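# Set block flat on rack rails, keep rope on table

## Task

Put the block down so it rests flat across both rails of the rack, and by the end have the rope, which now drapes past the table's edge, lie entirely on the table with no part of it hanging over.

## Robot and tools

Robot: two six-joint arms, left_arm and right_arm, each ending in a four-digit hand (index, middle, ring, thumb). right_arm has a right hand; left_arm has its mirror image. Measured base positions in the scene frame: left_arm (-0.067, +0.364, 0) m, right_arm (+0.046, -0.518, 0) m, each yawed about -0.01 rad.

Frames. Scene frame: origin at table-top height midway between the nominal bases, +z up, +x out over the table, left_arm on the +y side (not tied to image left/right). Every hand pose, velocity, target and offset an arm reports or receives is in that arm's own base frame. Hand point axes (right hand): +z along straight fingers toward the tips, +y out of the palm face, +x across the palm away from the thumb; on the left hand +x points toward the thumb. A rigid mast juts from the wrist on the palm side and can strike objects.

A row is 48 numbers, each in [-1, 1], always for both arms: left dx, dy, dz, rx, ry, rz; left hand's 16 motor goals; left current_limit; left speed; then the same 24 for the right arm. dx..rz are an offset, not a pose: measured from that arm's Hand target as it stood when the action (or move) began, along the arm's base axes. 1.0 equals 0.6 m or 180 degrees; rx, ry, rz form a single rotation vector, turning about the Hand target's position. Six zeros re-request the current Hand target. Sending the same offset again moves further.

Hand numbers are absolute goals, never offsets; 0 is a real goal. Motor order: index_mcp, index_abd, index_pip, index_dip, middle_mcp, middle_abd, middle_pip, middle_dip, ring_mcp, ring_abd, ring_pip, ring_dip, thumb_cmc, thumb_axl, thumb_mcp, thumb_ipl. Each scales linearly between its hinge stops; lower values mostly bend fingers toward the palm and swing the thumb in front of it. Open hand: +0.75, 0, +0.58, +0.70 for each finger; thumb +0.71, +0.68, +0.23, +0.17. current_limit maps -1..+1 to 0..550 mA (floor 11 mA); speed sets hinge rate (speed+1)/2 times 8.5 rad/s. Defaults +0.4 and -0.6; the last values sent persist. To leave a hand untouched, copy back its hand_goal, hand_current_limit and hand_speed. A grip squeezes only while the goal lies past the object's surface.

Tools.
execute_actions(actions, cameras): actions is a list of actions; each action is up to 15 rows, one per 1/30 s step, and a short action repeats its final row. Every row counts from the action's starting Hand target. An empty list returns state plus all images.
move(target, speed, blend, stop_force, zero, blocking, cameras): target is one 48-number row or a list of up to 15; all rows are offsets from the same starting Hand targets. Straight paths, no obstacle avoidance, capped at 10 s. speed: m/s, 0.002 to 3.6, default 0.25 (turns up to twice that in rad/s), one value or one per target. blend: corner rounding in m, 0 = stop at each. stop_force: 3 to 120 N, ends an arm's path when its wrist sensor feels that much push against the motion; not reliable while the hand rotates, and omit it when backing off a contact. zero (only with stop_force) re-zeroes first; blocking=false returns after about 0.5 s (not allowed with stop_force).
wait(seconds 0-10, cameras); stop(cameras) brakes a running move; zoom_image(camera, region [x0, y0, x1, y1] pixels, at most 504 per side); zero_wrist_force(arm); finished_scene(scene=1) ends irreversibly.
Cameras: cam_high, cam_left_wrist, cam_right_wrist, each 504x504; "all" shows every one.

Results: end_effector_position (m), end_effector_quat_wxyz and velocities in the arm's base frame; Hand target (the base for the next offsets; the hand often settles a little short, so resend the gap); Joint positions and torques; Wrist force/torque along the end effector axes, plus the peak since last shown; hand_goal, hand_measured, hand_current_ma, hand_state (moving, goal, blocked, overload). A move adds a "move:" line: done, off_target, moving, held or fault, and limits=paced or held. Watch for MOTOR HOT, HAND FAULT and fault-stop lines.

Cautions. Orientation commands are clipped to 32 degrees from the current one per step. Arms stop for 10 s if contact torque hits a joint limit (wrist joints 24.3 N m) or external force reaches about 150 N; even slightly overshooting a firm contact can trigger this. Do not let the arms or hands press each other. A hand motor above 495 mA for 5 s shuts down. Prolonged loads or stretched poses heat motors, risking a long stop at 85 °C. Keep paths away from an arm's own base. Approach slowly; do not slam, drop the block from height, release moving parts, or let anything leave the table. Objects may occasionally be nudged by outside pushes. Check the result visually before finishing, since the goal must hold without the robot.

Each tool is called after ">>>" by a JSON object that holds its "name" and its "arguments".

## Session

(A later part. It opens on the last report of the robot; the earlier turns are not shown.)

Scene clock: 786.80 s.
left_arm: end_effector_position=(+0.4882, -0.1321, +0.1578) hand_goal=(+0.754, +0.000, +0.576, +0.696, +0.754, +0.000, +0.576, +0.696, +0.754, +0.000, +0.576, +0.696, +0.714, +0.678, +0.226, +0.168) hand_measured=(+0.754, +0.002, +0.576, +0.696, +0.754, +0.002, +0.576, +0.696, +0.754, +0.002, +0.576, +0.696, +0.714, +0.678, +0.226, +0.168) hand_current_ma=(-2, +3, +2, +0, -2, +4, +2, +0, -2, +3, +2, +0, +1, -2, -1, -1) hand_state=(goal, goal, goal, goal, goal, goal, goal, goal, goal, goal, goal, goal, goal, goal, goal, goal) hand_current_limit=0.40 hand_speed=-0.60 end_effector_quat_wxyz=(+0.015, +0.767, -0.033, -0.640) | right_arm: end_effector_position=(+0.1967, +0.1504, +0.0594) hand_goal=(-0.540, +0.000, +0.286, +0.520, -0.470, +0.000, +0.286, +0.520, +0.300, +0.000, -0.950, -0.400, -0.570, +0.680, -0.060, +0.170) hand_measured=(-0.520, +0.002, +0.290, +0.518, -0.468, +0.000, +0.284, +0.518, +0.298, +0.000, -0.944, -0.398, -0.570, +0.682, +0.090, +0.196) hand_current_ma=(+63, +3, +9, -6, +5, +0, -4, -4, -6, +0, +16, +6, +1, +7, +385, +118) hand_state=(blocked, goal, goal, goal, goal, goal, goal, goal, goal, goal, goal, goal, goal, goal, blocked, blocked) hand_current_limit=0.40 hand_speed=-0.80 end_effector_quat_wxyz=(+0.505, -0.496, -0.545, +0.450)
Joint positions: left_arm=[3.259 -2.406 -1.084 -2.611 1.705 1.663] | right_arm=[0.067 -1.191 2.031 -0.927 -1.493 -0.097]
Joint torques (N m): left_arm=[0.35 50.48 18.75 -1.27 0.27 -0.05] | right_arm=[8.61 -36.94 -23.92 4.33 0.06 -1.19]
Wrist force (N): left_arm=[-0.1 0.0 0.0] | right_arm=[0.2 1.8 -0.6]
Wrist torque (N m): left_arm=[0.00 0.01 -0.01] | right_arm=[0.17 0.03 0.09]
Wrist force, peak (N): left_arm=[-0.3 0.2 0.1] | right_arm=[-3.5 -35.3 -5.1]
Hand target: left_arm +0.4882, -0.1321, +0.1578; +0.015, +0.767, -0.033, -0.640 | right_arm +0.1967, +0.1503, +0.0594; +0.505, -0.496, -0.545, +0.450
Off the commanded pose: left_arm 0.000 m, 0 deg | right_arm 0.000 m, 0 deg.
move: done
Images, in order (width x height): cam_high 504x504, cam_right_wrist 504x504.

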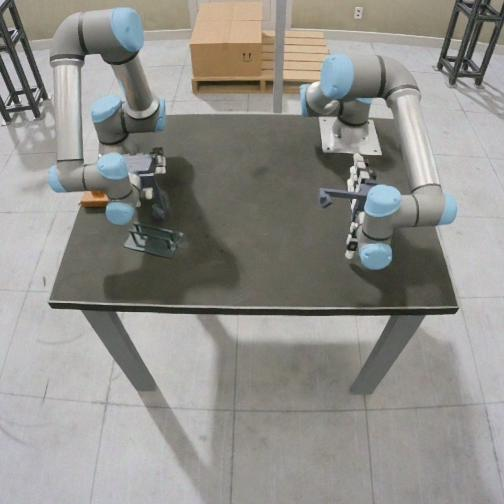

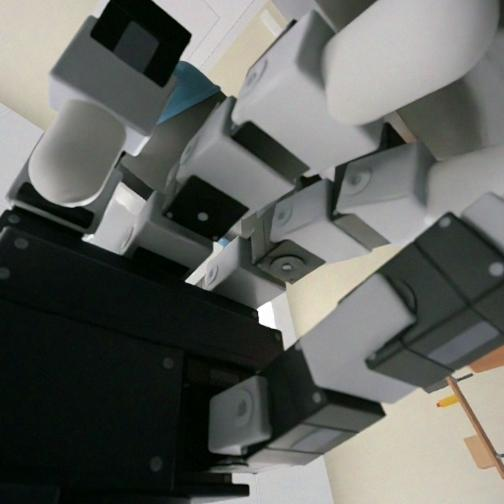

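>>> {"name": "move", "arguments": {"target": [0,0,0,0,0,0,0.754,0,0.576,0.696,0.754,0,0.576,0.696,0.754,0,0.576,0.696,0.714,0.678,0.226,0.168,0.4,-0.6,0,0,0.15,0,0,0,-0.54,0,0.285,0.52,-0.47,0,0.285,0.52,0.30,0,-0.95,-0.40,-0.57,0.68,-0.06,0.17,0.4,-0.8], "speed": 0.1, "cameras": ["cam_high","cam_right_wrist"]}}

>>> {"name": "zoom_image", "arguments": {"camera": "cam_high", "region": [80, 145, 180, 245]}}

Scene clock: 805.60 s.
left_arm: end_effector_position=(+0.4882, -0.1321, +0.1578) hand_goal=(+0.754, +0.000, +0.576, +0.696, +0.754, +0.000, +0.576, +0.696, +0.754, +0.000, +0.576, +0.696, +0.714, +0.678, +0.226, +0.168) hand_measured=(+0.754, +0.002, +0.576, +0.696, +0.754, +0.002, +0.576, +0.696, +0.754, +0.002, +0.576, +0.696, +0.714, +0.678, +0.226, +0.168) hand_current_ma=(-2, +3, +2, +0, -2, +4, +2, +0, -2, +3, +2, +0, +1, -2, -1, -1) hand_state=(goal, goal, goal, goal, goal, goal, goal, goal, goal, goal, goal, goal, goal, goal, goal, goal) hand_current_limit=0.40 hand_speed=-0.60 end_effector_quat_wxyz=(+0.015, +0.767, -0.033, -0.640) | right_arm: end_effector_position=(+0.1967, +0.1503, +0.1493) hand_goal=(-0.540, +0.000, +0.286, +0.520, -0.470, +0.000, +0.286, +0.520, +0.300, +0.000, -0.950, -0.400, -0.570, +0.680, -0.060, +0.170) hand_measured=(-0.520, +0.002, +0.290, +0.518, -0.468, +0.000, +0.284, +0.518, +0.298, +0.000, -0.944, -0.398, -0.570, +0.682, +0.090, +0.196) hand_current_ma=(+63, +3, +9, -6, +5, +0, -4, -4, -6, +0, +16, +6, +1, +7, +385, +118) hand_state=(blocked, goal, goal, goal, goal, goal, goal, goal, goal, goal, goal, goal, goal, goal, blocked, blocked) hand_current_limit=0.40 hand_speed=-0.80 end_effector_quat_wxyz=(+0.505, -0.496, -0.545, +0.450)
Joint positions: left_arm=[3.259 -2.406 -1.084 -2.611 1.705 1.663] | right_arm=[0.067 -1.344 1.944 -0.687 -1.493 -0.097]
Joint torques (N m): left_arm=[0.79 50.82 18.2 -1.27 0.21 0.01] | right_arm=[-7.6 -32.15 -27.15 4.37 -1.14 0.19]
Wrist force (N): left_arm=[-0.1 0.1 0.0] | right_arm=[0.0 1.8 -0.7]
Wrist torque (N m): left_arm=[0.02 0.02 -0.02] | right_arm=[0.17 0.02 0.06]
Wrist force, peak (N): left_arm=[-0.1 -0.2 0.3] | right_arm=[0.3 2.9 -0.4]
Hand target: left_arm +0.4882, -0.1321, +0.1578; +0.015, +0.767, -0.033, -0.640 | right_arm +0.1967, +0.1503, +0.1494; +0.505, -0.496, -0.545, +0.450
Off the commanded pose: left_arm 0.000 m, 0 deg | right_arm 0.000 m, 0 deg.
move: done
Images, in order (width x height): cam_high 504x504, cam_right_wrist 504x504.

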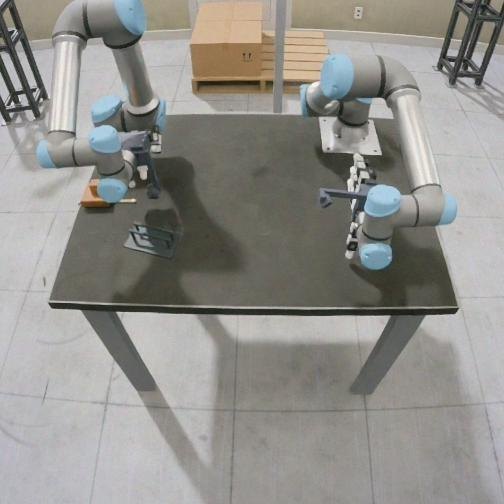

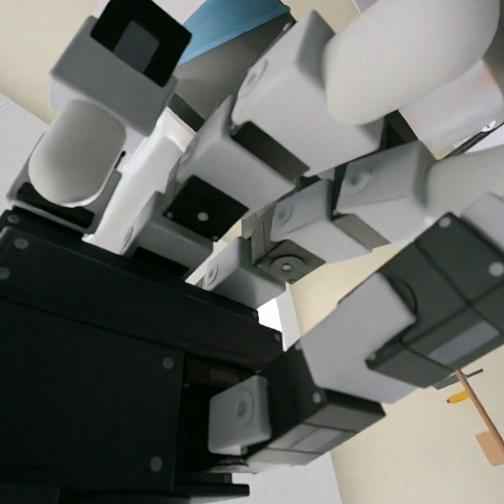

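Scaled by 5.040.

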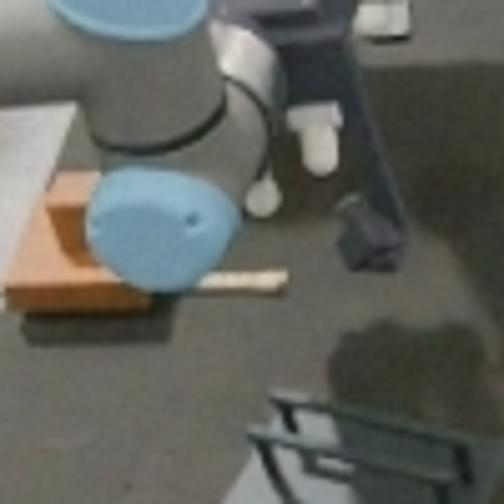

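>>> {"name": "move", "arguments": {"target": [0,0,0,0,0,0,0.754,0,0.576,0.696,0.754,0,0.576,0.696,0.754,0,0.576,0.696,0.714,0.678,0.226,0.168,0.4,-0.6,0.0238,-0.0277,-0.115,0,0.01667,0,0.014,0,0.168,0.507,0.137,0,0.139,0.478,0.30,0,-0.95,-0.40,-0.57,0.68,0.022,0.168,0.4,-0.6], "speed": 0.1}}

>>> {"name": "move", "arguments": {"target": [0,0,0,0,0,0,0.754,0,0.576,0.696,0.754,0,0.576,0.696,0.754,0,0.576,0.696,0.714,0.678,0.226,0.168,0.4,-0.6,0,0,-0.0332,0,0,0,0.014,0,0.168,0.507,0.137,0,0.139,0.478,0.30,0,-0.95,-0.40,-0.57,0.68,0.022,0.168,0.4,-0.6], "speed": 0.015, "stop_force": 4, "cameras": ["cam_high","cam_right_wrist"]}}

>>> {"name": "zoom_image", "arguments": {"camera": "cam_high", "region": [100, 165, 170, 235]}}

Scene clock: 907.77 s.
left_arm: end_effector_position=(+0.4882, -0.1321, +0.1578) hand_goal=(+0.754, +0.000, +0.576, +0.696, +0.754, +0.000, +0.576, +0.696, +0.754, +0.000, +0.576, +0.696, +0.714, +0.678, +0.226, +0.168) hand_measured=(+0.754, +0.002, +0.576, +0.696, +0.754, +0.002, +0.576, +0.696, +0.754, +0.002, +0.576, +0.696, +0.714, +0.678, +0.226, +0.168) hand_current_ma=(-2, +3, +2, +0, -2, +4, +2, +0, -2, +3, +2, +0, +1, -2, -1, -1) hand_state=(goal, goal, goal, goal, goal, goal, goal, goal, goal, goal, goal, goal, goal, goal, goal, goal) hand_current_limit=0.40 hand_speed=-0.60 end_effector_quat_wxyz=(+0.015, +0.767, -0.033, -0.640) | right_arm: end_effector_position=(+0.2110, +0.1337, +0.0805) hand_goal=(+0.014, +0.000, +0.168, +0.508, +0.138, +0.000, +0.140, +0.478, +0.300, +0.000, -0.950, -0.400, -0.570, +0.680, +0.022, +0.168) hand_measured=(+0.004, +0.002, +0.170, +0.510, +0.126, +0.000, +0.142, +0.480, +0.296, +0.000, -0.944, -0.398, -0.570, +0.682, +0.026, +0.170) hand_current_ma=(-31, +3, +4, +2, -37, +0, +4, +5, -7, +0, +16, +6, +0, +6, +14, +8) hand_state=(goal, goal, goal, goal, goal, goal, goal, goal, goal, goal, goal, goal, goal, goal, goal, goal) hand_current_limit=0.40 hand_speed=-0.60 end_effector_quat_wxyz=(+0.519, -0.484, -0.531, +0.463)
Joint positions: left_arm=[3.259 -2.406 -1.084 -2.611 1.705 1.663] | right_arm=[0.027 -1.176 1.971 -0.829 -1.533 -0.102]
Joint torques (N m): left_arm=[0.11 50.69 18.49 -1.31 0.19 0.04] | right_arm=[-11.52 -18.62 -0.44 -0.53 -1.97 -1.72]
Wrist force (N): left_arm=[-0.1 -0.1 0.1] | right_arm=[0.3 1.9 -0.7]
Wrist torque (N m): left_arm=[-0.01 0.02 -0.01] | right_arm=[0.10 0.01 0.17]
Wrist force, peak (N): left_arm=[-0.3 0.0 0.3] | right_arm=[0.1 2.7 -0.7]
Hand target: left_arm +0.4882, -0.1321, +0.1578; +0.015, +0.767, -0.033, -0.640 | right_arm +0.2110, +0.1337, +0.0804; +0.519, -0.484, -0.531, +0.463
Off the commanded pose: left_arm 0.000 m, 0 deg | right_arm 0.000 m, 0 deg.
move: done

Scene clock: 910.03 s.
left_arm: end_effector_position=(+0.4882, -0.1321, +0.1578) hand_goal=(+0.754, +0.000, +0.576, +0.696, +0.754, +0.000, +0.576, +0.696, +0.754, +0.000, +0.576, +0.696, +0.714, +0.678, +0.226, +0.168) hand_measured=(+0.754, +0.002, +0.576, +0.696, +0.754, +0.002, +0.576, +0.696, +0.754, +0.002, +0.576, +0.696, +0.714, +0.678, +0.226, +0.168) hand_current_ma=(-2, +3, +2, +0, -2, +4, +2, +0, -2, +3, +2, +0, +1, -2, -1, -1) hand_state=(goal, goal, goal, goal, goal, goal, goal, goal, goal, goal, goal, goal, goal, goal, goal, goal) hand_current_limit=0.40 hand_speed=-0.60 end_effector_quat_wxyz=(+0.015, +0.767, -0.033, -0.640) | right_arm: end_effector_position=(+0.2110, +0.1337, +0.0605) hand_goal=(+0.014, +0.000, +0.168, +0.508, +0.138, +0.000, +0.140, +0.478, +0.300, +0.000, -0.950, -0.400, -0.570, +0.680, +0.022, +0.168) hand_measured=(+0.004, +0.002, +0.170, +0.510, +0.126, +0.000, +0.142, +0.480, +0.296, +0.000, -0.944, -0.398, -0.570, +0.682, +0.026, +0.170) hand_current_ma=(-31, +3, +4, +2, -37, +0, +4, +5, -7, +0, +16, +6, +0, +6, +14, +8) hand_state=(goal, goal, goal, goal, goal, goal, goal, goal, goal, goal, goal, goal, goal, goal, goal, goal) hand_current_limit=0.40 hand_speed=-0.60 end_effector_quat_wxyz=(+0.519, -0.484, -0.531, +0.463)
Joint positions: left_arm=[3.259 -2.406 -1.084 -2.611 1.705 1.663] | right_arm=[0.027 -1.139 1.985 -0.88 -1.533 -0.102]
Joint torques (N m): left_arm=[0.44 50.71 19.41 -1.24 0.24 0] | right_arm=[-11.86 -19.54 1.8 -0.72 -1.97 -1.52]
Wrist force (N): left_arm=[-0.1 0.0 0.1] | right_arm=[0.1 2.1 -0.7]
Wrist torque (N m): left_arm=[0.00 0.01 0.00] | right_arm=[0.12 0.03 0.17]
Wrist force, peak (N): left_arm=[-0.3 0.1 0.1] | right_arm=[0.1 2.2 -0.8]
Hand target: left_arm +0.4882, -0.1321, +0.1578; +0.015, +0.767, -0.033, -0.640 | right_arm +0.2110, +0.1337, +0.0605; +0.519, -0.484, -0.531, +0.463
Off the commanded pose: left_arm 0.000 m, 0 deg | right_arm 0.000 m, 0 deg.
move: done
Images, in order (width x height): cam_high 504x504, cam_right_wrist 504x504.

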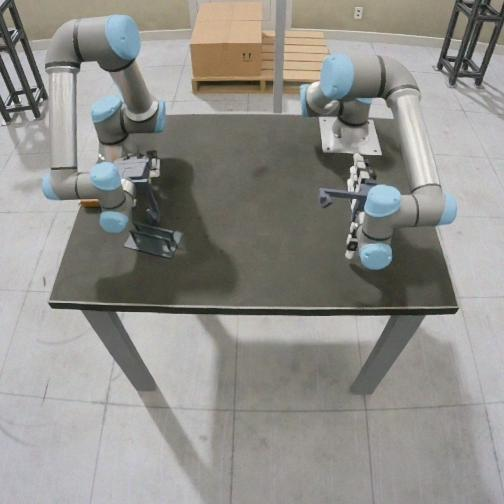

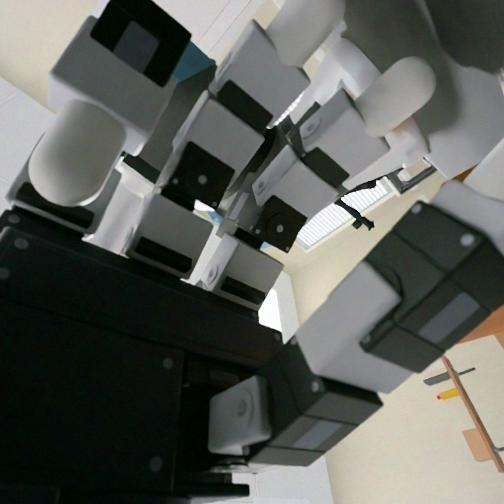

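Scaled by 7.200.

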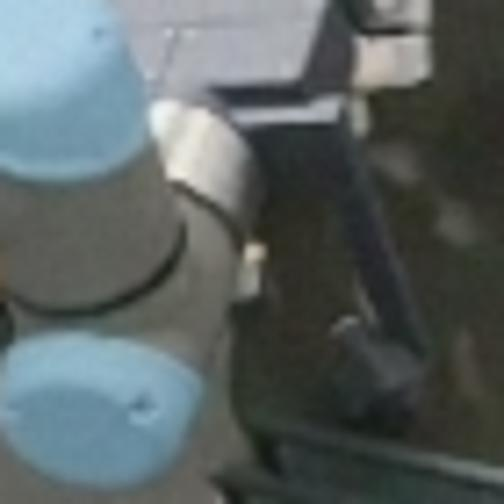

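>>> {"name": "move", "arguments": {"target": [0,0,0,0,0,0,0.754,0,0.576,0.696,0.754,0,0.576,0.696,0.754,0,0.576,0.696,0.714,0.678,0.226,0.168,0.4,-0.6,0,0,0,0,0,0,-0.52,0,0.314,0.551,0.137,0,0.139,0.478,0.30,0,-0.95,-0.40,-0.57,0.68,-0.02,0.168,0.4,-0.85], "speed": 0.05, "cameras": ["cam_high","cam_right_wrist"]}}

>>> {"name": "zoom_image", "arguments": {"camera": "cam_high", "region": [110, 175, 160, 225]}}

>>> {"name": "zoom_image", "arguments": {"camera": "cam_right_wrist", "region": [324, 60, 504, 240]}}

Scene clock: 931.50 s.
left_arm: end_effector_position=(+0.4882, -0.1321, +0.1578) hand_goal=(+0.754, +0.000, +0.576, +0.696, +0.754, +0.000, +0.576, +0.696, +0.754, +0.000, +0.576, +0.696, +0.714, +0.678, +0.226, +0.168) hand_measured=(+0.754, +0.002, +0.576, +0.696, +0.754, +0.002, +0.576, +0.696, +0.754, +0.002, +0.576, +0.696, +0.714, +0.678, +0.226, +0.168) hand_current_ma=(-2, +3, +2, +0, -2, +4, +2, +0, -2, +3, +2, +0, +1, -2, -1, -1) hand_state=(goal, goal, goal, goal, goal, goal, goal, goal, goal, goal, goal, goal, goal, goal, goal, goal) hand_current_limit=0.40 hand_speed=-0.60 end_effector_quat_wxyz=(+0.015, +0.767, -0.033, -0.640) | right_arm: end_effector_position=(+0.2110, +0.1337, +0.0605) hand_goal=(-0.520, +0.000, +0.314, +0.552, +0.138, +0.000, +0.140, +0.478, +0.300, +0.000, -0.950, -0.400, -0.570, +0.680, -0.020, +0.168) hand_measured=(-0.440, +0.002, +0.330, +0.558, +0.126, +0.000, +0.142, +0.480, +0.296, +0.000, -0.944, -0.398, -0.572, +0.682, -0.002, +0.176) hand_current_ma=(+324, +5, +43, +13, -37, +0, +4, +5, -7, +0, +16, +6, -4, +4, +71, +29) hand_state=(blocked, goal, goal, goal, goal, goal, goal, goal, goal, goal, goal, goal, goal, goal, goal, goal) hand_current_limit=0.40 hand_speed=-0.85 end_effector_quat_wxyz=(+0.519, -0.484, -0.531, +0.463)
Joint positions: left_arm=[3.259 -2.406 -1.084 -2.611 1.705 1.663] | right_arm=[0.027 -1.139 1.985 -0.88 -1.533 -0.102]
Joint torques (N m): left_arm=[0.32 51.03 18.53 -1.22 0.17 0.09] | right_arm=[-11.19 -20.24 -0.51 -0.58 -1.99 -1.04]
Wrist force (N): left_arm=[-0.2 0.0 0.1] | right_arm=[0.3 -2.1 0.5]
Wrist torque (N m): left_arm=[-0.01 0.03 -0.02] | right_arm=[-0.06 0.05 0.21]
Wrist force, peak (N): left_arm=[-0.3 0.1 0.1] | right_arm=[0.2 2.4 -0.7]
Hand target: left_arm +0.4882, -0.1321, +0.1578; +0.015, +0.767, -0.033, -0.640 | right_arm +0.2110, +0.1337, +0.0605; +0.519, -0.484, -0.531, +0.463
Off the commanded pose: left_arm 0.000 m, 0 deg | right_arm 0.000 m, 0 deg.
move: done
Images, in order (width x height): cam_high 504x504, cam_right_wrist 504x504.

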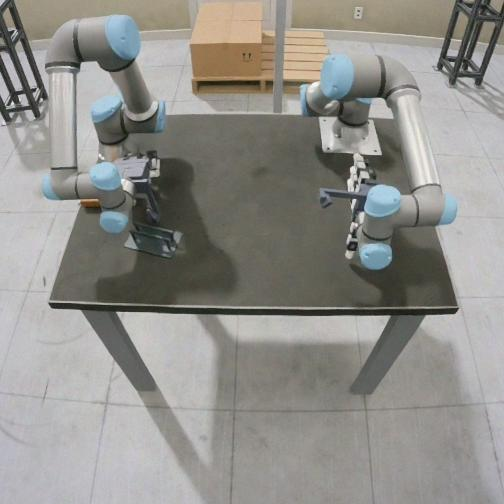

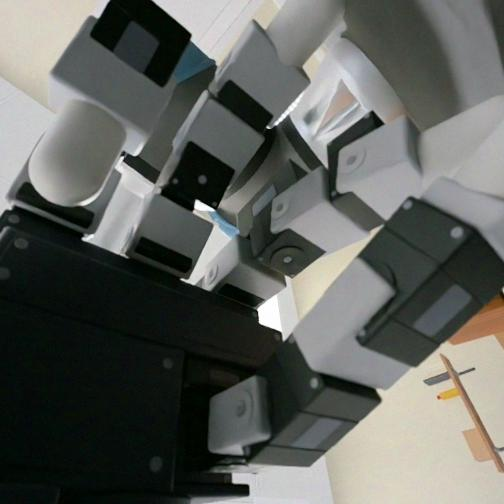

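Scaled by 10.080.

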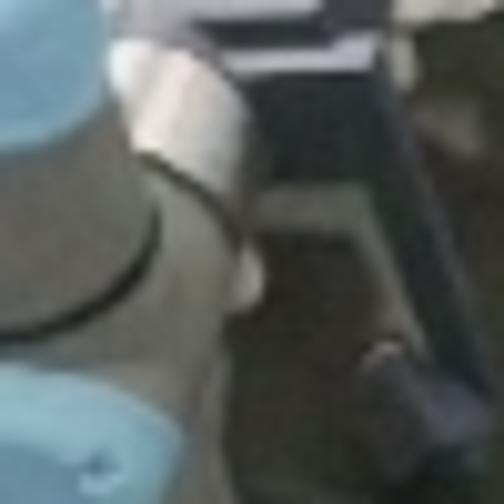

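Scaled by 2.800.

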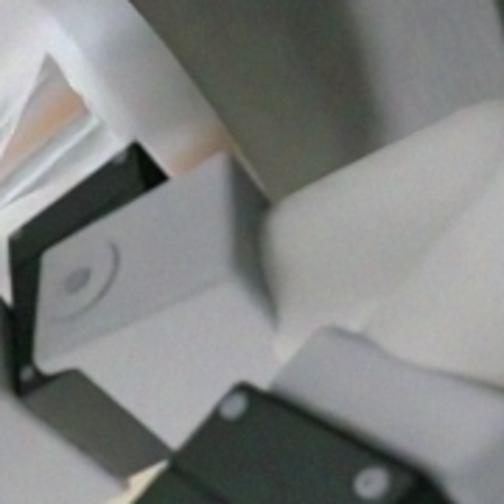

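>>> {"name": "move", "arguments": {"target": [0,0,0,0,0,0,0.754,0,0.576,0.696,0.754,0,0.576,0.696,0.754,0,0.576,0.696,0.714,0.678,0.226,0.168,0.4,-0.6,0,0.04,0,0,0,0,-0.52,0,0.314,0.551,0.137,0,0.139,0.478,0.30,0,-0.95,-0.40,-0.57,0.68,-0.02,0.168,0.4,-0.85], "speed": 0.03, "cameras": ["cam_high","cam_right_wrist"]}}

>>> {"name": "zoom_image", "arguments": {"camera": "cam_high", "region": [110, 175, 160, 225]}}

Scene clock: 949.70 s.
left_arm: end_effector_position=(+0.4882, -0.1321, +0.1578) hand_goal=(+0.754, +0.000, +0.576, +0.696, +0.754, +0.000, +0.576, +0.696, +0.754, +0.000, +0.576, +0.696, +0.714, +0.678, +0.226, +0.168) hand_measured=(+0.754, +0.002, +0.576, +0.696, +0.754, +0.002, +0.576, +0.696, +0.754, +0.002, +0.576, +0.696, +0.714, +0.678, +0.226, +0.168) hand_current_ma=(-2, +3, +2, +0, -2, +4, +2, +0, -2, +3, +2, +0, +1, -2, -1, -1) hand_state=(goal, goal, goal, goal, goal, goal, goal, goal, goal, goal, goal, goal, goal, goal, goal, goal) hand_current_limit=0.40 hand_speed=-0.60 end_effector_quat_wxyz=(+0.015, +0.767, -0.033, -0.640) | right_arm: end_effector_position=(+0.2110, +0.1576, +0.0605) hand_goal=(-0.520, +0.000, +0.314, +0.552, +0.138, +0.000, +0.140, +0.478, +0.300, +0.000, -0.950, -0.400, -0.570, +0.680, -0.020, +0.168) hand_measured=(-0.462, +0.044, +0.328, +0.552, +0.126, +0.000, +0.142, +0.480, +0.296, +0.000, -0.944, -0.398, -0.568, +0.682, +0.002, +0.178) hand_current_ma=(+221, +128, +39, +1, -37, +0, +4, +5, -7, +0, +16, +6, +3, +4, +93, +34) hand_state=(blocked, blocked, goal, goal, goal, goal, goal, goal, goal, goal, goal, goal, goal, goal, blocked, goal) hand_current_limit=0.40 hand_speed=-0.85 end_effector_quat_wxyz=(+0.519, -0.484, -0.531, +0.463)
Joint positions: left_arm=[3.259 -2.406 -1.084 -2.611 1.705 1.663] | right_arm=[0.08 -1.124 1.961 -0.87 -1.48 -0.1]
Joint torques (N m): left_arm=[0.09 50.59 18.24 -1.22 0.29 0.09] | right_arm=[11.62 -20.33 -23.75 3.54 2.46 0.8]
Wrist force (N): left_arm=[0.1 -0.1 0.2] | right_arm=[-2.0 -3.9 -0.7]
Wrist torque (N m): left_arm=[-0.03 -0.01 0.01] | right_arm=[-0.30 0.13 0.21]
Wrist force, peak (N): left_arm=[-0.1 0.3 0.1] | right_arm=[-2.6 -6.0 1.2]
Hand target: left_arm +0.4882, -0.1321, +0.1578; +0.015, +0.767, -0.033, -0.640 | right_arm +0.2110, +0.1577, +0.0605; +0.519, -0.484, -0.531, +0.463
Off the commanded pose: left_arm 0.000 m, 0 deg | right_arm 0.000 m, 0 deg.
move: done
Images, in order (width x height): cam_high 504x504, cam_right_wrist 504x504.

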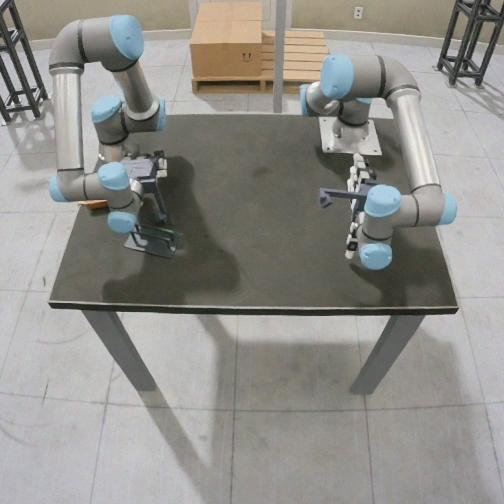

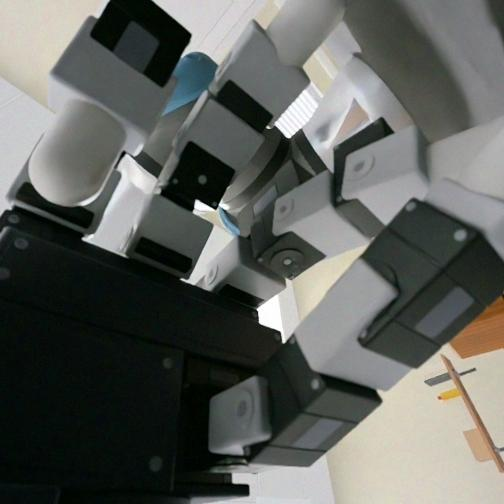

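Scaled by 10.080.

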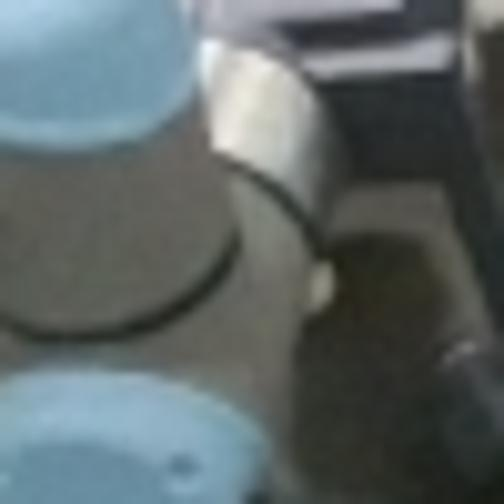

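>>> {"name": "move", "arguments": {"target": [0,0,0,0,0,0,0.754,0,0.576,0.696,0.754,0,0.576,0.696,0.754,0,0.576,0.696,0.714,0.678,0.226,0.168,0.4,-0.6,0,0,0.1,0,0,0,-0.52,0,0.314,0.551,0.137,0,0.139,0.478,0.30,0,-0.95,-0.40,-0.57,0.68,-0.02,0.168,0.4,-0.85], "speed": 0.06, "cameras": ["cam_high","cam_right_wrist"]}}

>>> {"name": "zoom_image", "arguments": {"camera": "cam_high", "region": [80, 155, 160, 235]}}

Scene clock: 965.23 s.
left_arm: end_effector_position=(+0.4882, -0.1321, +0.1578) hand_goal=(+0.754, +0.000, +0.576, +0.696, +0.754, +0.000, +0.576, +0.696, +0.754, +0.000, +0.576, +0.696, +0.714, +0.678, +0.226, +0.168) hand_measured=(+0.754, +0.002, +0.576, +0.696, +0.754, +0.002, +0.576, +0.696, +0.754, +0.002, +0.576, +0.696, +0.714, +0.678, +0.226, +0.168) hand_current_ma=(-2, +3, +2, +0, -2, +4, +2, +0, -2, +3, +2, +0, +1, -2, -1, -1) hand_state=(goal, goal, goal, goal, goal, goal, goal, goal, goal, goal, goal, goal, goal, goal, goal, goal) hand_current_limit=0.40 hand_speed=-0.60 end_effector_quat_wxyz=(+0.015, +0.767, -0.033, -0.640) | right_arm: end_effector_position=(+0.2110, +0.1577, +0.1204) hand_goal=(-0.520, +0.000, +0.314, +0.552, +0.138, +0.000, +0.140, +0.478, +0.300, +0.000, -0.950, -0.400, -0.570, +0.680, -0.020, +0.168) hand_measured=(-0.464, +0.026, +0.328, +0.560, +0.126, +0.000, +0.142, +0.480, +0.296, +0.000, -0.944, -0.398, -0.580, +0.680, +0.002, +0.178) hand_current_ma=(+215, +67, +40, +17, -37, +0, +4, +5, -7, +0, +16, +6, -25, +0, +93, +35) hand_state=(blocked, blocked, goal, goal, goal, goal, goal, goal, goal, goal, goal, goal, goal, goal, blocked, goal) hand_current_limit=0.40 hand_speed=-0.85 end_effector_quat_wxyz=(+0.519, -0.484, -0.531, +0.463)
Joint positions: left_arm=[3.259 -2.406 -1.084 -2.611 1.705 1.663] | right_arm=[0.081 -1.228 1.913 -0.719 -1.479 -0.1]
Joint torques (N m): left_arm=[0.33 50.77 18.71 -1.26 0.3 0.01] | right_arm=[4.79 -37.74 -25.24 4.43 -0.66 1.12]
Wrist force (N): left_arm=[-0.1 0.0 0.1] | right_arm=[0.3 1.7 -0.7]
Wrist torque (N m): left_arm=[0.00 0.01 0.00] | right_arm=[0.09 -0.01 0.01]
Wrist force, peak (N): left_arm=[0.0 0.0 0.4] | right_arm=[-2.5 -4.8 -0.4]
Hand target: left_arm +0.4882, -0.1321, +0.1578; +0.015, +0.767, -0.033, -0.640 | right_arm +0.2110, +0.1577, +0.1205; +0.519, -0.484, -0.531, +0.463
Off the commanded pose: left_arm 0.000 m, 0 deg | right_arm 0.000 m, 0 deg.
move: done
Images, in order (width x height): cam_high 504x504, cam_right_wrist 504x504.

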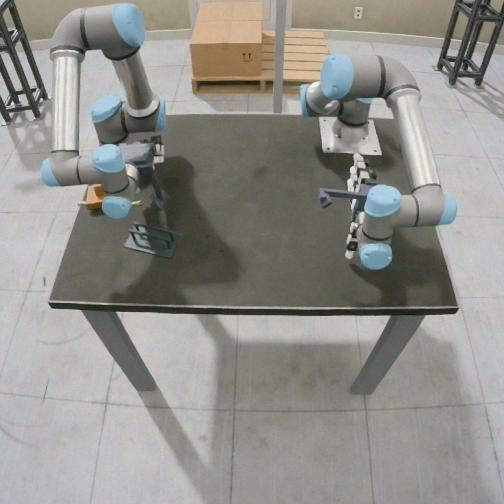

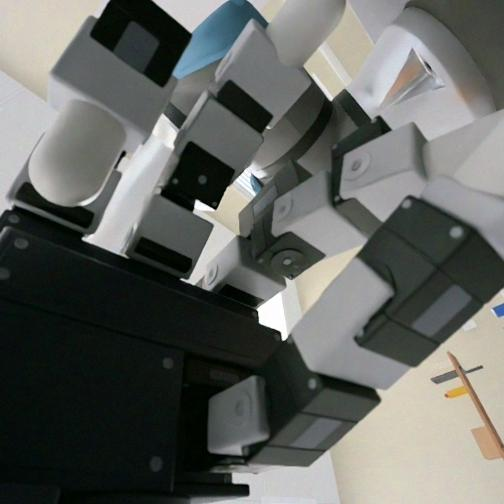

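Scaled by 6.300.

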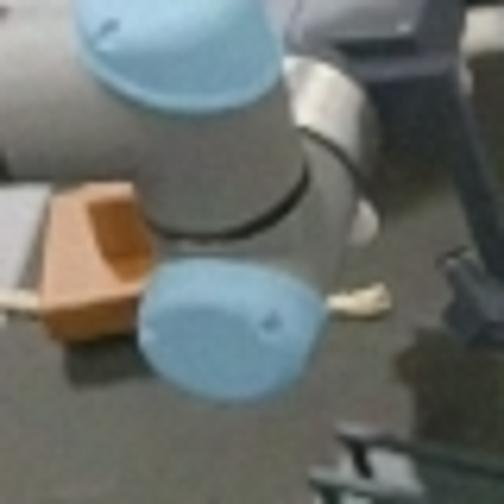

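>>> {"name": "move", "arguments": {"target": [0,0,0,0,0,0,0.754,0,0.576,0.696,0.754,0,0.576,0.696,0.754,0,0.576,0.696,0.714,0.678,0.226,0.168,0.4,-0.6,0.014,-0.0202,-0.05,0,0,0,0.014,0,0.168,0.507,0.137,0,0.139,0.478,0.30,0,-0.95,-0.40,-0.57,0.68,0.022,0.168,0.4,-0.6], "speed": 0.1}}

>>> {"name": "move", "arguments": {"target": [0,0,0,0,0,0,0.754,0,0.576,0.696,0.754,0,0.576,0.696,0.754,0,0.576,0.696,0.714,0.678,0.226,0.168,0.4,-0.6,0,0,-0.0508,0,0,0,0.014,0,0.168,0.507,0.137,0,0.139,0.478,0.30,0,-0.95,-0.40,-0.57,0.68,0.022,0.168,0.4,-0.6], "speed": 0.02, "stop_force": 4, "cameras": ["cam_high","cam_right_wrist"]}}

>>> {"name": "zoom_image", "arguments": {"camera": "cam_high", "region": [80, 155, 160, 235]}}

Scene clock: 1021.30 s.
left_arm: end_effector_position=(+0.4882, -0.1321, +0.1578) hand_goal=(+0.754, +0.000, +0.576, +0.696, +0.754, +0.000, +0.576, +0.696, +0.754, +0.000, +0.576, +0.696, +0.714, +0.678, +0.226, +0.168) hand_measured=(+0.754, +0.002, +0.576, +0.696, +0.754, +0.002, +0.576, +0.696, +0.754, +0.002, +0.576, +0.696, +0.714, +0.678, +0.226, +0.168) hand_current_ma=(-2, +3, +2, +0, -2, +4, +2, +0, -2, +3, +2, +0, +1, -2, -1, -1) hand_state=(goal, goal, goal, goal, goal, goal, goal, goal, goal, goal, goal, goal, goal, goal, goal, goal) hand_current_limit=0.40 hand_speed=-0.60 end_effector_quat_wxyz=(+0.015, +0.767, -0.033, -0.640) | right_arm: end_effector_position=(+0.2194, +0.1456, +0.0906) hand_goal=(+0.014, +0.000, +0.168, +0.508, +0.138, +0.000, +0.140, +0.478, +0.300, +0.000, -0.950, -0.400, -0.570, +0.680, +0.022, +0.168) hand_measured=(+0.002, +0.004, +0.170, +0.510, +0.126, +0.000, +0.142, +0.480, +0.296, +0.000, -0.944, -0.398, -0.572, +0.680, +0.024, +0.170) hand_current_ma=(-32, +7, +4, +6, -37, +0, +4, +5, -7, +0, +16, +6, -4, +0, +6, +8) hand_state=(goal, goal, goal, goal, goal, goal, goal, goal, goal, goal, goal, goal, goal, goal, goal, goal) hand_current_limit=0.40 hand_speed=-0.60 end_effector_quat_wxyz=(+0.519, -0.484, -0.531, +0.463)
Joint positions: left_arm=[3.259 -2.406 -1.084 -2.611 1.705 1.663] | right_arm=[0.053 -1.172 1.928 -0.791 -1.507 -0.101]
Joint torques (N m): left_arm=[0.52 51.45 19.08 -1.22 0.36 0] | right_arm=[-11.47 -20.23 -2.04 -0.55 -1.99 -1.52]
Wrist force (N): left_arm=[0.1 0.1 0.1] | right_arm=[0.0 2.1 -0.3]
Wrist torque (N m): left_arm=[0.01 -0.01 0.01] | right_arm=[0.08 0.03 0.16]
Wrist force, peak (N): left_arm=[-0.4 0.1 0.2] | right_arm=[0.5 2.4 -0.6]
Hand target: left_arm +0.4882, -0.1321, +0.1578; +0.015, +0.767, -0.033, -0.640 | right_arm +0.2194, +0.1456, +0.0905; +0.519, -0.484, -0.531, +0.463
Off the commanded pose: left_arm 0.000 m, 0 deg | right_arm 0.000 m, 0 deg.
move: done

Scene clock: 1023.77 s.
left_arm: end_effector_position=(+0.4882, -0.1321, +0.1578) hand_goal=(+0.754, +0.000, +0.576, +0.696, +0.754, +0.000, +0.576, +0.696, +0.754, +0.000, +0.576, +0.696, +0.714, +0.678, +0.226, +0.168) hand_measured=(+0.754, +0.002, +0.576, +0.696, +0.754, +0.002, +0.576, +0.696, +0.754, +0.002, +0.576, +0.696, +0.714, +0.678, +0.226, +0.168) hand_current_ma=(-2, +3, +2, +0, -2, +4, +2, +0, -2, +3, +2, +0, +1, -2, -1, -1) hand_state=(goal, goal, goal, goal, goal, goal, goal, goal, goal, goal, goal, goal, goal, goal, goal, goal) hand_current_limit=0.40 hand_speed=-0.60 end_effector_quat_wxyz=(+0.015, +0.767, -0.033, -0.640) | right_arm: end_effector_position=(+0.2194, +0.1456, +0.0600) hand_goal=(+0.014, +0.000, +0.168, +0.508, +0.138, +0.000, +0.140, +0.478, +0.300, +0.000, -0.950, -0.400, -0.570, +0.680, +0.022, +0.168) hand_measured=(+0.002, +0.004, +0.170, +0.510, +0.126, +0.000, +0.142, +0.480, +0.296, +0.000, -0.944, -0.398, -0.572, +0.680, +0.024, +0.170) hand_current_ma=(-32, +7, +4, +6, -37, +0, +4, +5, -7, +0, +16, +6, -4, +0, +6, +8) hand_state=(goal, goal, goal, goal, goal, goal, goal, goal, goal, goal, goal, goal, goal, goal, goal, goal) hand_current_limit=0.40 hand_speed=-0.60 end_effector_quat_wxyz=(+0.519, -0.484, -0.531, +0.463)
Joint positions: left_arm=[3.259 -2.406 -1.084 -2.611 1.705 1.663] | right_arm=[0.053 -1.117 1.949 -0.867 -1.507 -0.101]
Joint torques (N m): left_arm=[0.42 50.67 18.54 -1.23 0.28 0.05] | right_arm=[-11.2 -20.77 0.27 -0.58 -1.92 -1.33]
Wrist force (N): left_arm=[0.1 0.0 0.2] | right_arm=[0.2 1.8 -0.6]
Wrist torque (N m): left_arm=[-0.02 -0.01 0.01] | right_arm=[0.08 0.01 0.17]
Wrist force, peak (N): left_arm=[0.1 -0.1 0.3] | right_arm=[0.2 2.2 -0.4]
Hand target: left_arm +0.4882, -0.1321, +0.1578; +0.015, +0.767, -0.033, -0.640 | right_arm +0.2194, +0.1456, +0.0600; +0.519, -0.484, -0.531, +0.463
Off the commanded pose: left_arm 0.000 m, 0 deg | right_arm 0.000 m, 0 deg.
move: done
Images, in order (width x height): cam_high 504x504, cam_right_wrist 504x504.

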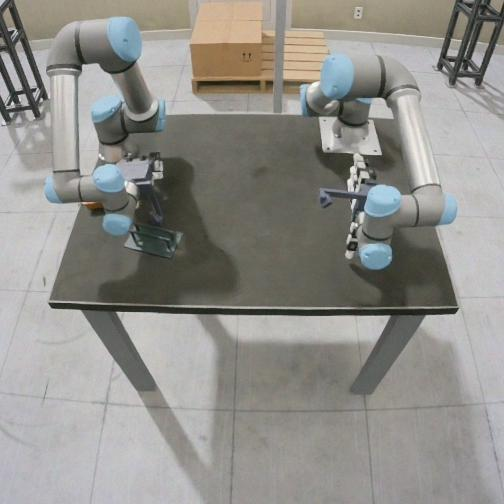

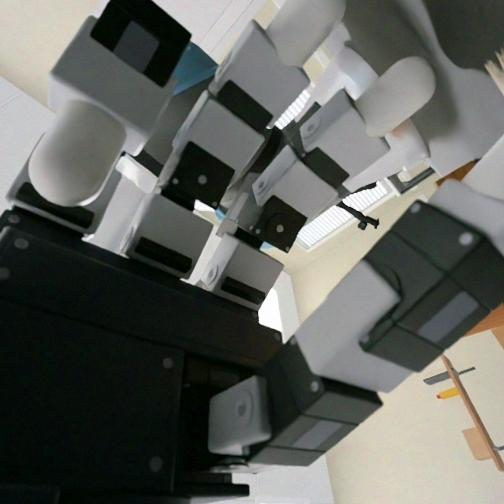

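Scaled by 6.300.

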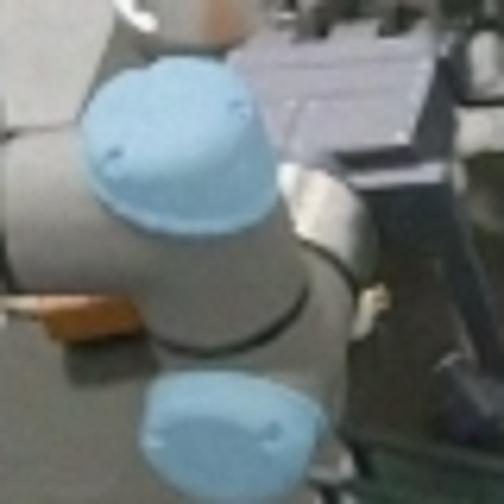

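>>> {"name": "move", "arguments": {"target": [0,0,0,0,0,0,0.754,0,0.576,0.696,0.754,0,0.576,0.696,0.754,0,0.576,0.696,0.714,0.678,0.226,0.168,0.4,-0.6,0,0,0,0,0,0,-0.56,0,0.314,0.551,0.137,0,0.139,0.478,0.30,0,-0.95,-0.40,-0.57,0.68,-0.04,0.168,0.5,-0.85], "speed": 0.05}}

>>> {"name": "move", "arguments": {"target": [0,0,0,0,0,0,0.754,0,0.576,0.696,0.754,0,0.576,0.696,0.754,0,0.576,0.696,0.714,0.678,0.226,0.168,0.4,-0.6,-0.01,0.1,0,0,0,0,-0.56,0,0.314,0.551,0.137,0,0.139,0.478,0.30,0,-0.95,-0.40,-0.57,0.68,-0.04,0.168,0.5,-0.85], "speed": 0.04, "cameras": ["cam_high","cam_right_wrist"]}}

>>> {"name": "zoom_image", "arguments": {"camera": "cam_high", "region": [80, 155, 180, 255]}}

Scene clock: 1037.93 s.
left_arm: end_effector_position=(+0.4882, -0.1321, +0.1578) hand_goal=(+0.754, +0.000, +0.576, +0.696, +0.754, +0.000, +0.576, +0.696, +0.754, +0.000, +0.576, +0.696, +0.714, +0.678, +0.226, +0.168) hand_measured=(+0.754, +0.002, +0.576, +0.696, +0.754, +0.002, +0.576, +0.696, +0.754, +0.002, +0.576, +0.696, +0.714, +0.678, +0.226, +0.168) hand_current_ma=(-2, +3, +2, +0, -2, +4, +2, +0, -2, +3, +2, +0, +1, -2, -1, -1) hand_state=(goal, goal, goal, goal, goal, goal, goal, goal, goal, goal, goal, goal, goal, goal, goal, goal) hand_current_limit=0.40 hand_speed=-0.60 end_effector_quat_wxyz=(+0.015, +0.767, -0.033, -0.640) | right_arm: end_effector_position=(+0.2194, +0.1456, +0.0600) hand_goal=(-0.560, +0.000, +0.314, +0.552, +0.138, +0.000, +0.140, +0.478, +0.300, +0.000, -0.950, -0.400, -0.570, +0.680, -0.040, +0.168) hand_measured=(-0.236, +0.004, +0.330, +0.558, +0.126, +0.000, +0.142, +0.480, +0.296, +0.000, -0.944, -0.398, -0.572, +0.680, -0.034, +0.170) hand_current_ma=(+412, +6, +46, +14, -37, +0, +4, +5, -7, +0, +16, +6, -4, +0, +18, +8) hand_state=(blocked, goal, goal, goal, goal, goal, goal, goal, goal, goal, goal, goal, goal, goal, goal, goal) hand_current_limit=0.50 hand_speed=-0.85 end_effector_quat_wxyz=(+0.519, -0.484, -0.531, +0.463)
Joint positions: left_arm=[3.259 -2.406 -1.084 -2.611 1.705 1.663] | right_arm=[0.053 -1.117 1.949 -0.867 -1.507 -0.101]
Joint torques (N m): left_arm=[0.07 50.39 18.63 -1.23 0.39 0.06] | right_arm=[-11.01 -21.05 0.35 -0.65 -1.73 -0.63]
Wrist force (N): left_arm=[-0.1 0.0 0.0] | right_arm=[0.4 -6.2 1.5]
Wrist torque (N m): left_arm=[0.00 0.02 -0.01] | right_arm=[-0.08 0.03 0.31]
Wrist force, peak (N): left_arm=[-0.2 -0.3 0.1] | right_arm=[0.2 -6.4 1.5]
Hand target: left_arm +0.4882, -0.1321, +0.1578; +0.015, +0.767, -0.033, -0.640 | right_arm +0.2194, +0.1456, +0.0600; +0.519, -0.484, -0.531, +0.463
Off the commanded pose: left_arm 0.000 m, 0 deg | right_arm 0.000 m, 0 deg.
move: done

Scene clock: 1039.87 s.
left_arm: end_effector_position=(+0.4882, -0.1321, +0.1578) hand_goal=(+0.754, +0.000, +0.576, +0.696, +0.754, +0.000, +0.576, +0.696, +0.754, +0.000, +0.576, +0.696, +0.714, +0.678, +0.226, +0.168) hand_measured=(+0.754, +0.002, +0.576, +0.696, +0.754, +0.002, +0.576, +0.696, +0.754, +0.002, +0.576, +0.696, +0.714, +0.678, +0.226, +0.168) hand_current_ma=(-2, +3, +2, +0, -2, +4, +2, +0, -2, +3, +2, +0, +1, -2, -1, -1) hand_state=(goal, goal, goal, goal, goal, goal, goal, goal, goal, goal, goal, goal, goal, goal, goal, goal) hand_current_limit=0.40 hand_speed=-0.60 end_effector_quat_wxyz=(+0.015, +0.767, -0.033, -0.640) | right_arm: end_effector_position=(+0.2134, +0.2055, +0.0600) hand_goal=(-0.560, +0.000, +0.314, +0.552, +0.138, +0.000, +0.140, +0.478, +0.300, +0.000, -0.950, -0.400, -0.570, +0.680, -0.040, +0.168) hand_measured=(-0.454, +0.036, +0.344, +0.570, +0.126, +0.000, +0.142, +0.480, +0.296, +0.000, -0.944, -0.398, -0.582, +0.678, -0.028, +0.172) hand_current_ma=(+412, +99, +96, +52, -37, +0, +4, +5, -7, +0, +15, +6, -35, -5, +41, +10) hand_state=(blocked, blocked, blocked, goal, goal, goal, goal, goal, goal, goal, goal, goal, goal, goal, goal, goal) hand_current_limit=0.50 hand_speed=-0.85 end_effector_quat_wxyz=(+0.519, -0.484, -0.531, +0.463)
Joint positions: left_arm=[3.259 -2.406 -1.084 -2.611 1.705 1.663] | right_arm=[0.183 -1.085 1.895 -0.845 -1.377 -0.096]
Joint torques (N m): left_arm=[0.38 50.56 18.4 -1.25 0.32 -0.02] | right_arm=[7.61 -21.87 -25.44 4.72 1.77 1.46]
Wrist force (N): left_arm=[-0.1 -0.1 0.2] | right_arm=[0.2 1.9 -0.2]
Wrist torque (N m): left_arm=[-0.03 0.02 -0.01] | right_arm=[0.09 -0.01 0.02]
Wrist force, peak (N): left_arm=[0.1 0.2 0.2] | right_arm=[-4.8 -14.9 1.2]
Hand target: left_arm +0.4882, -0.1321, +0.1578; +0.015, +0.767, -0.033, -0.640 | right_arm +0.2134, +0.2056, +0.0600; +0.519, -0.484, -0.531, +0.463
Off the commanded pose: left_arm 0.000 m, 0 deg | right_arm 0.000 m, 0 deg.
move: done
Images, in order (width x height): cam_high 504x504, cam_right_wrist 504x504.

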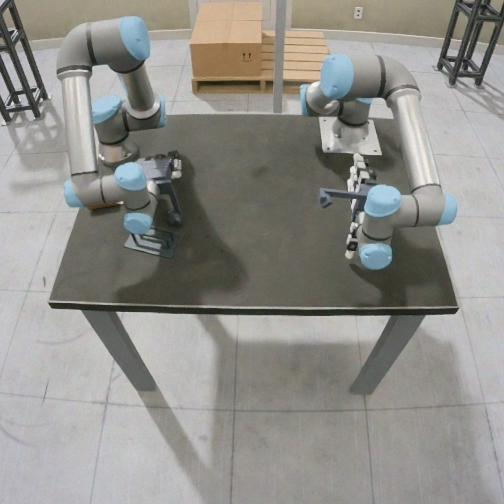

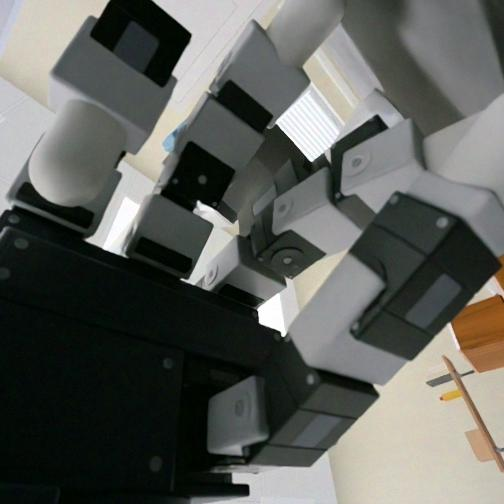

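Scaled by 5.040.

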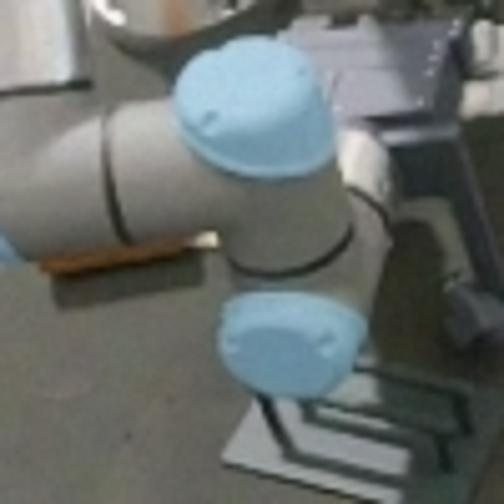

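>>> {"name": "move", "arguments": {"target": [0,0,0,0,0,0,0.754,0,0.576,0.696,0.754,0,0.576,0.696,0.754,0,0.576,0.696,0.714,0.678,0.226,0.168,0.4,-0.6,0.0,0.0,0.13,0,0,0,0.014,0,0.168,0.507,0.137,0,0.139,0.478,0.30,0,-0.95,-0.40,-0.57,0.68,0.022,0.168,0.4,-0.6], "speed": 0.12, "cameras": ["cam_high"]}}

>>> {"name": "zoom_image", "arguments": {"camera": "cam_high", "region": [75, 165, 155, 245]}}

Scene clock: 1060.63 s.
left_arm: end_effector_position=(+0.4882, -0.1321, +0.1578) hand_goal=(+0.754, +0.000, +0.576, +0.696, +0.754, +0.000, +0.576, +0.696, +0.754, +0.000, +0.576, +0.696, +0.714, +0.678, +0.226, +0.168) hand_measured=(+0.754, +0.002, +0.576, +0.696, +0.754, +0.002, +0.576, +0.696, +0.754, +0.002, +0.576, +0.696, +0.714, +0.678, +0.226, +0.168) hand_current_ma=(-2, +3, +2, +0, -2, +4, +2, +0, -2, +3, +2, +0, +1, -2, -1, -1) hand_state=(goal, goal, goal, goal, goal, goal, goal, goal, goal, goal, goal, goal, goal, goal, goal, goal) hand_current_limit=0.40 hand_speed=-0.60 end_effector_quat_wxyz=(+0.015, +0.767, -0.033, -0.640) | right_arm: end_effector_position=(+0.2134, +0.2056, +0.1379) hand_goal=(+0.014, +0.000, +0.168, +0.508, +0.138, +0.000, +0.140, +0.478, +0.300, +0.000, -0.950, -0.400, -0.570, +0.680, +0.022, +0.168) hand_measured=(+0.002, +0.004, +0.170, +0.510, +0.126, +0.000, +0.142, +0.480, +0.296, +0.000, -0.944, -0.398, -0.572, +0.678, +0.024, +0.170) hand_current_ma=(-32, +7, +4, +6, -37, +0, +4, +5, -7, +0, +15, +6, -4, -5, +3, +8) hand_state=(goal, goal, goal, goal, goal, goal, goal, goal, goal, goal, goal, goal, goal, goal, goal, goal) hand_current_limit=0.40 hand_speed=-0.60 end_effector_quat_wxyz=(+0.519, -0.484, -0.531, +0.463)
Joint positions: left_arm=[3.259 -2.406 -1.084 -2.611 1.705 1.663] | right_arm=[0.183 -1.211 1.832 -0.655 -1.377 -0.096]
Joint torques (N m): left_arm=[0.08 50.38 18.01 -1.2 0.27 -0.08] | right_arm=[6.69 -37.83 -26.07 4.67 1.45 0.15]
Wrist force (N): left_arm=[-0.2 0.0 0.1] | right_arm=[0.9 2.2 -0.4]
Wrist torque (N m): left_arm=[0.00 0.03 -0.01] | right_arm=[0.12 -0.09 0.08]
Wrist force, peak (N): left_arm=[-0.1 0.0 0.5] | right_arm=[0.4 3.1 -0.1]
Hand target: left_arm +0.4882, -0.1321, +0.1578; +0.015, +0.767, -0.033, -0.640 | right_arm +0.2134, +0.2056, +0.1380; +0.519, -0.484, -0.531, +0.463
Off the commanded pose: left_arm 0.000 m, 0 deg | right_arm 0.000 m, 0 deg.
move: done
Images, in order (width x height): cam_high 504x504.

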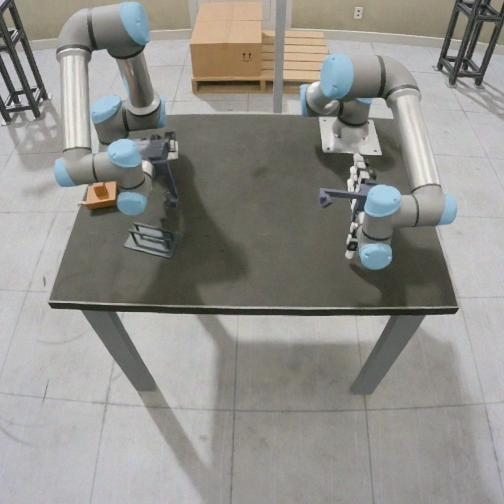

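Scaled by 6.300.

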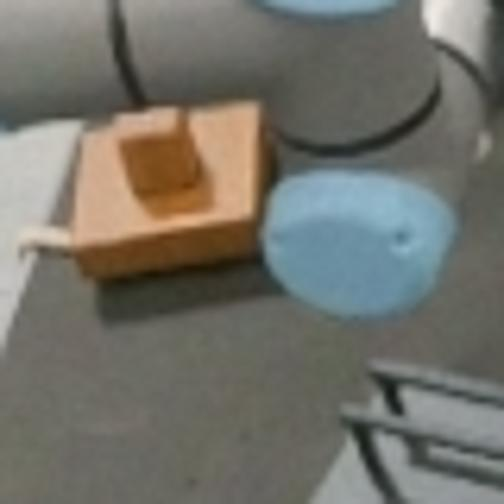

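>>> {"name": "move", "arguments": {"target": [0,0,0,0,0,0,0.754,0,0.576,0.696,0.754,0,0.576,0.696,0.754,0,0.576,0.696,0.714,0.678,0.226,0.168,0.4,-0.6,0.0,0.15,0.0,0,0,0,0.014,0,0.168,0.507,0.137,0,0.139,0.478,0.30,0,-0.95,-0.40,-0.57,0.68,0.022,0.168,0.4,-0.6], "speed": 0.15, "cameras": ["cam_high"]}}

>>> {"name": "zoom_image", "arguments": {"camera": "cam_high", "region": [70, 165, 150, 245]}}

Scene clock: 1071.90 s.
left_arm: end_effector_position=(+0.4882, -0.1321, +0.1578) hand_goal=(+0.754, +0.000, +0.576, +0.696, +0.754, +0.000, +0.576, +0.696, +0.754, +0.000, +0.576, +0.696, +0.714, +0.678, +0.226, +0.168) hand_measured=(+0.754, +0.002, +0.576, +0.696, +0.754, +0.002, +0.576, +0.696, +0.754, +0.002, +0.576, +0.696, +0.714, +0.678, +0.226, +0.168) hand_current_ma=(-2, +3, +2, +0, -2, +4, +2, +0, -2, +3, +2, +0, +1, -2, -1, -1) hand_state=(goal, goal, goal, goal, goal, goal, goal, goal, goal, goal, goal, goal, goal, goal, goal, goal) hand_current_limit=0.40 hand_speed=-0.60 end_effector_quat_wxyz=(+0.015, +0.767, -0.033, -0.640) | right_arm: end_effector_position=(+0.2134, +0.2955, +0.1380) hand_goal=(+0.014, +0.000, +0.168, +0.508, +0.138, +0.000, +0.140, +0.478, +0.300, +0.000, -0.950, -0.400, -0.570, +0.680, +0.022, +0.168) hand_measured=(+0.002, +0.004, +0.170, +0.510, +0.126, +0.000, +0.142, +0.480, +0.296, +0.000, -0.944, -0.398, -0.572, +0.678, +0.024, +0.170) hand_current_ma=(-32, +6, +4, +6, -37, +0, +4, +5, -7, +0, +15, +6, -3, -5, +3, +8) hand_state=(goal, goal, goal, goal, goal, goal, goal, goal, goal, goal, goal, goal, goal, goal, goal, goal) hand_current_limit=0.40 hand_speed=-0.60 end_effector_quat_wxyz=(+0.519, -0.484, -0.531, +0.463)
Joint positions: left_arm=[3.259 -2.406 -1.084 -2.611 1.705 1.663] | right_arm=[0.358 -1.117 1.689 -0.608 -1.202 -0.09]
Joint torques (N m): left_arm=[0.87 50.78 18.28 -1.33 0.31 -0.02] | right_arm=[8.69 -25.89 -25.81 4.46 1.89 1.53]
Wrist force (N): left_arm=[0.0 -0.1 0.1] | right_arm=[0.6 2.5 -0.1]
Wrist torque (N m): left_arm=[-0.02 0.00 0.00] | right_arm=[0.11 -0.06 0.06]
Wrist force, peak (N): left_arm=[0.0 0.3 0.2] | right_arm=[0.6 2.5 -0.1]
Hand target: left_arm +0.4882, -0.1321, +0.1578; +0.015, +0.767, -0.033, -0.640 | right_arm +0.2134, +0.2956, +0.1380; +0.519, -0.484, -0.531, +0.463
Off the commanded pose: left_arm 0.000 m, 0 deg | right_arm 0.000 m, 0 deg.
move: done
Images, in order (width x height): cam_high 504x504.

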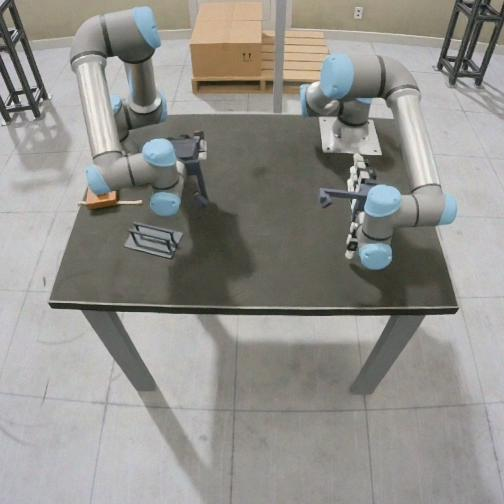

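Scaled by 6.300.

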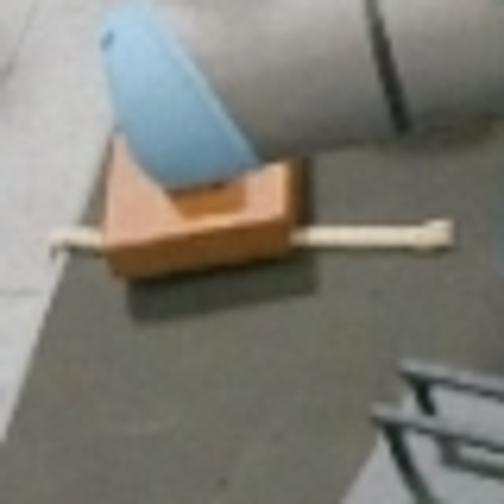

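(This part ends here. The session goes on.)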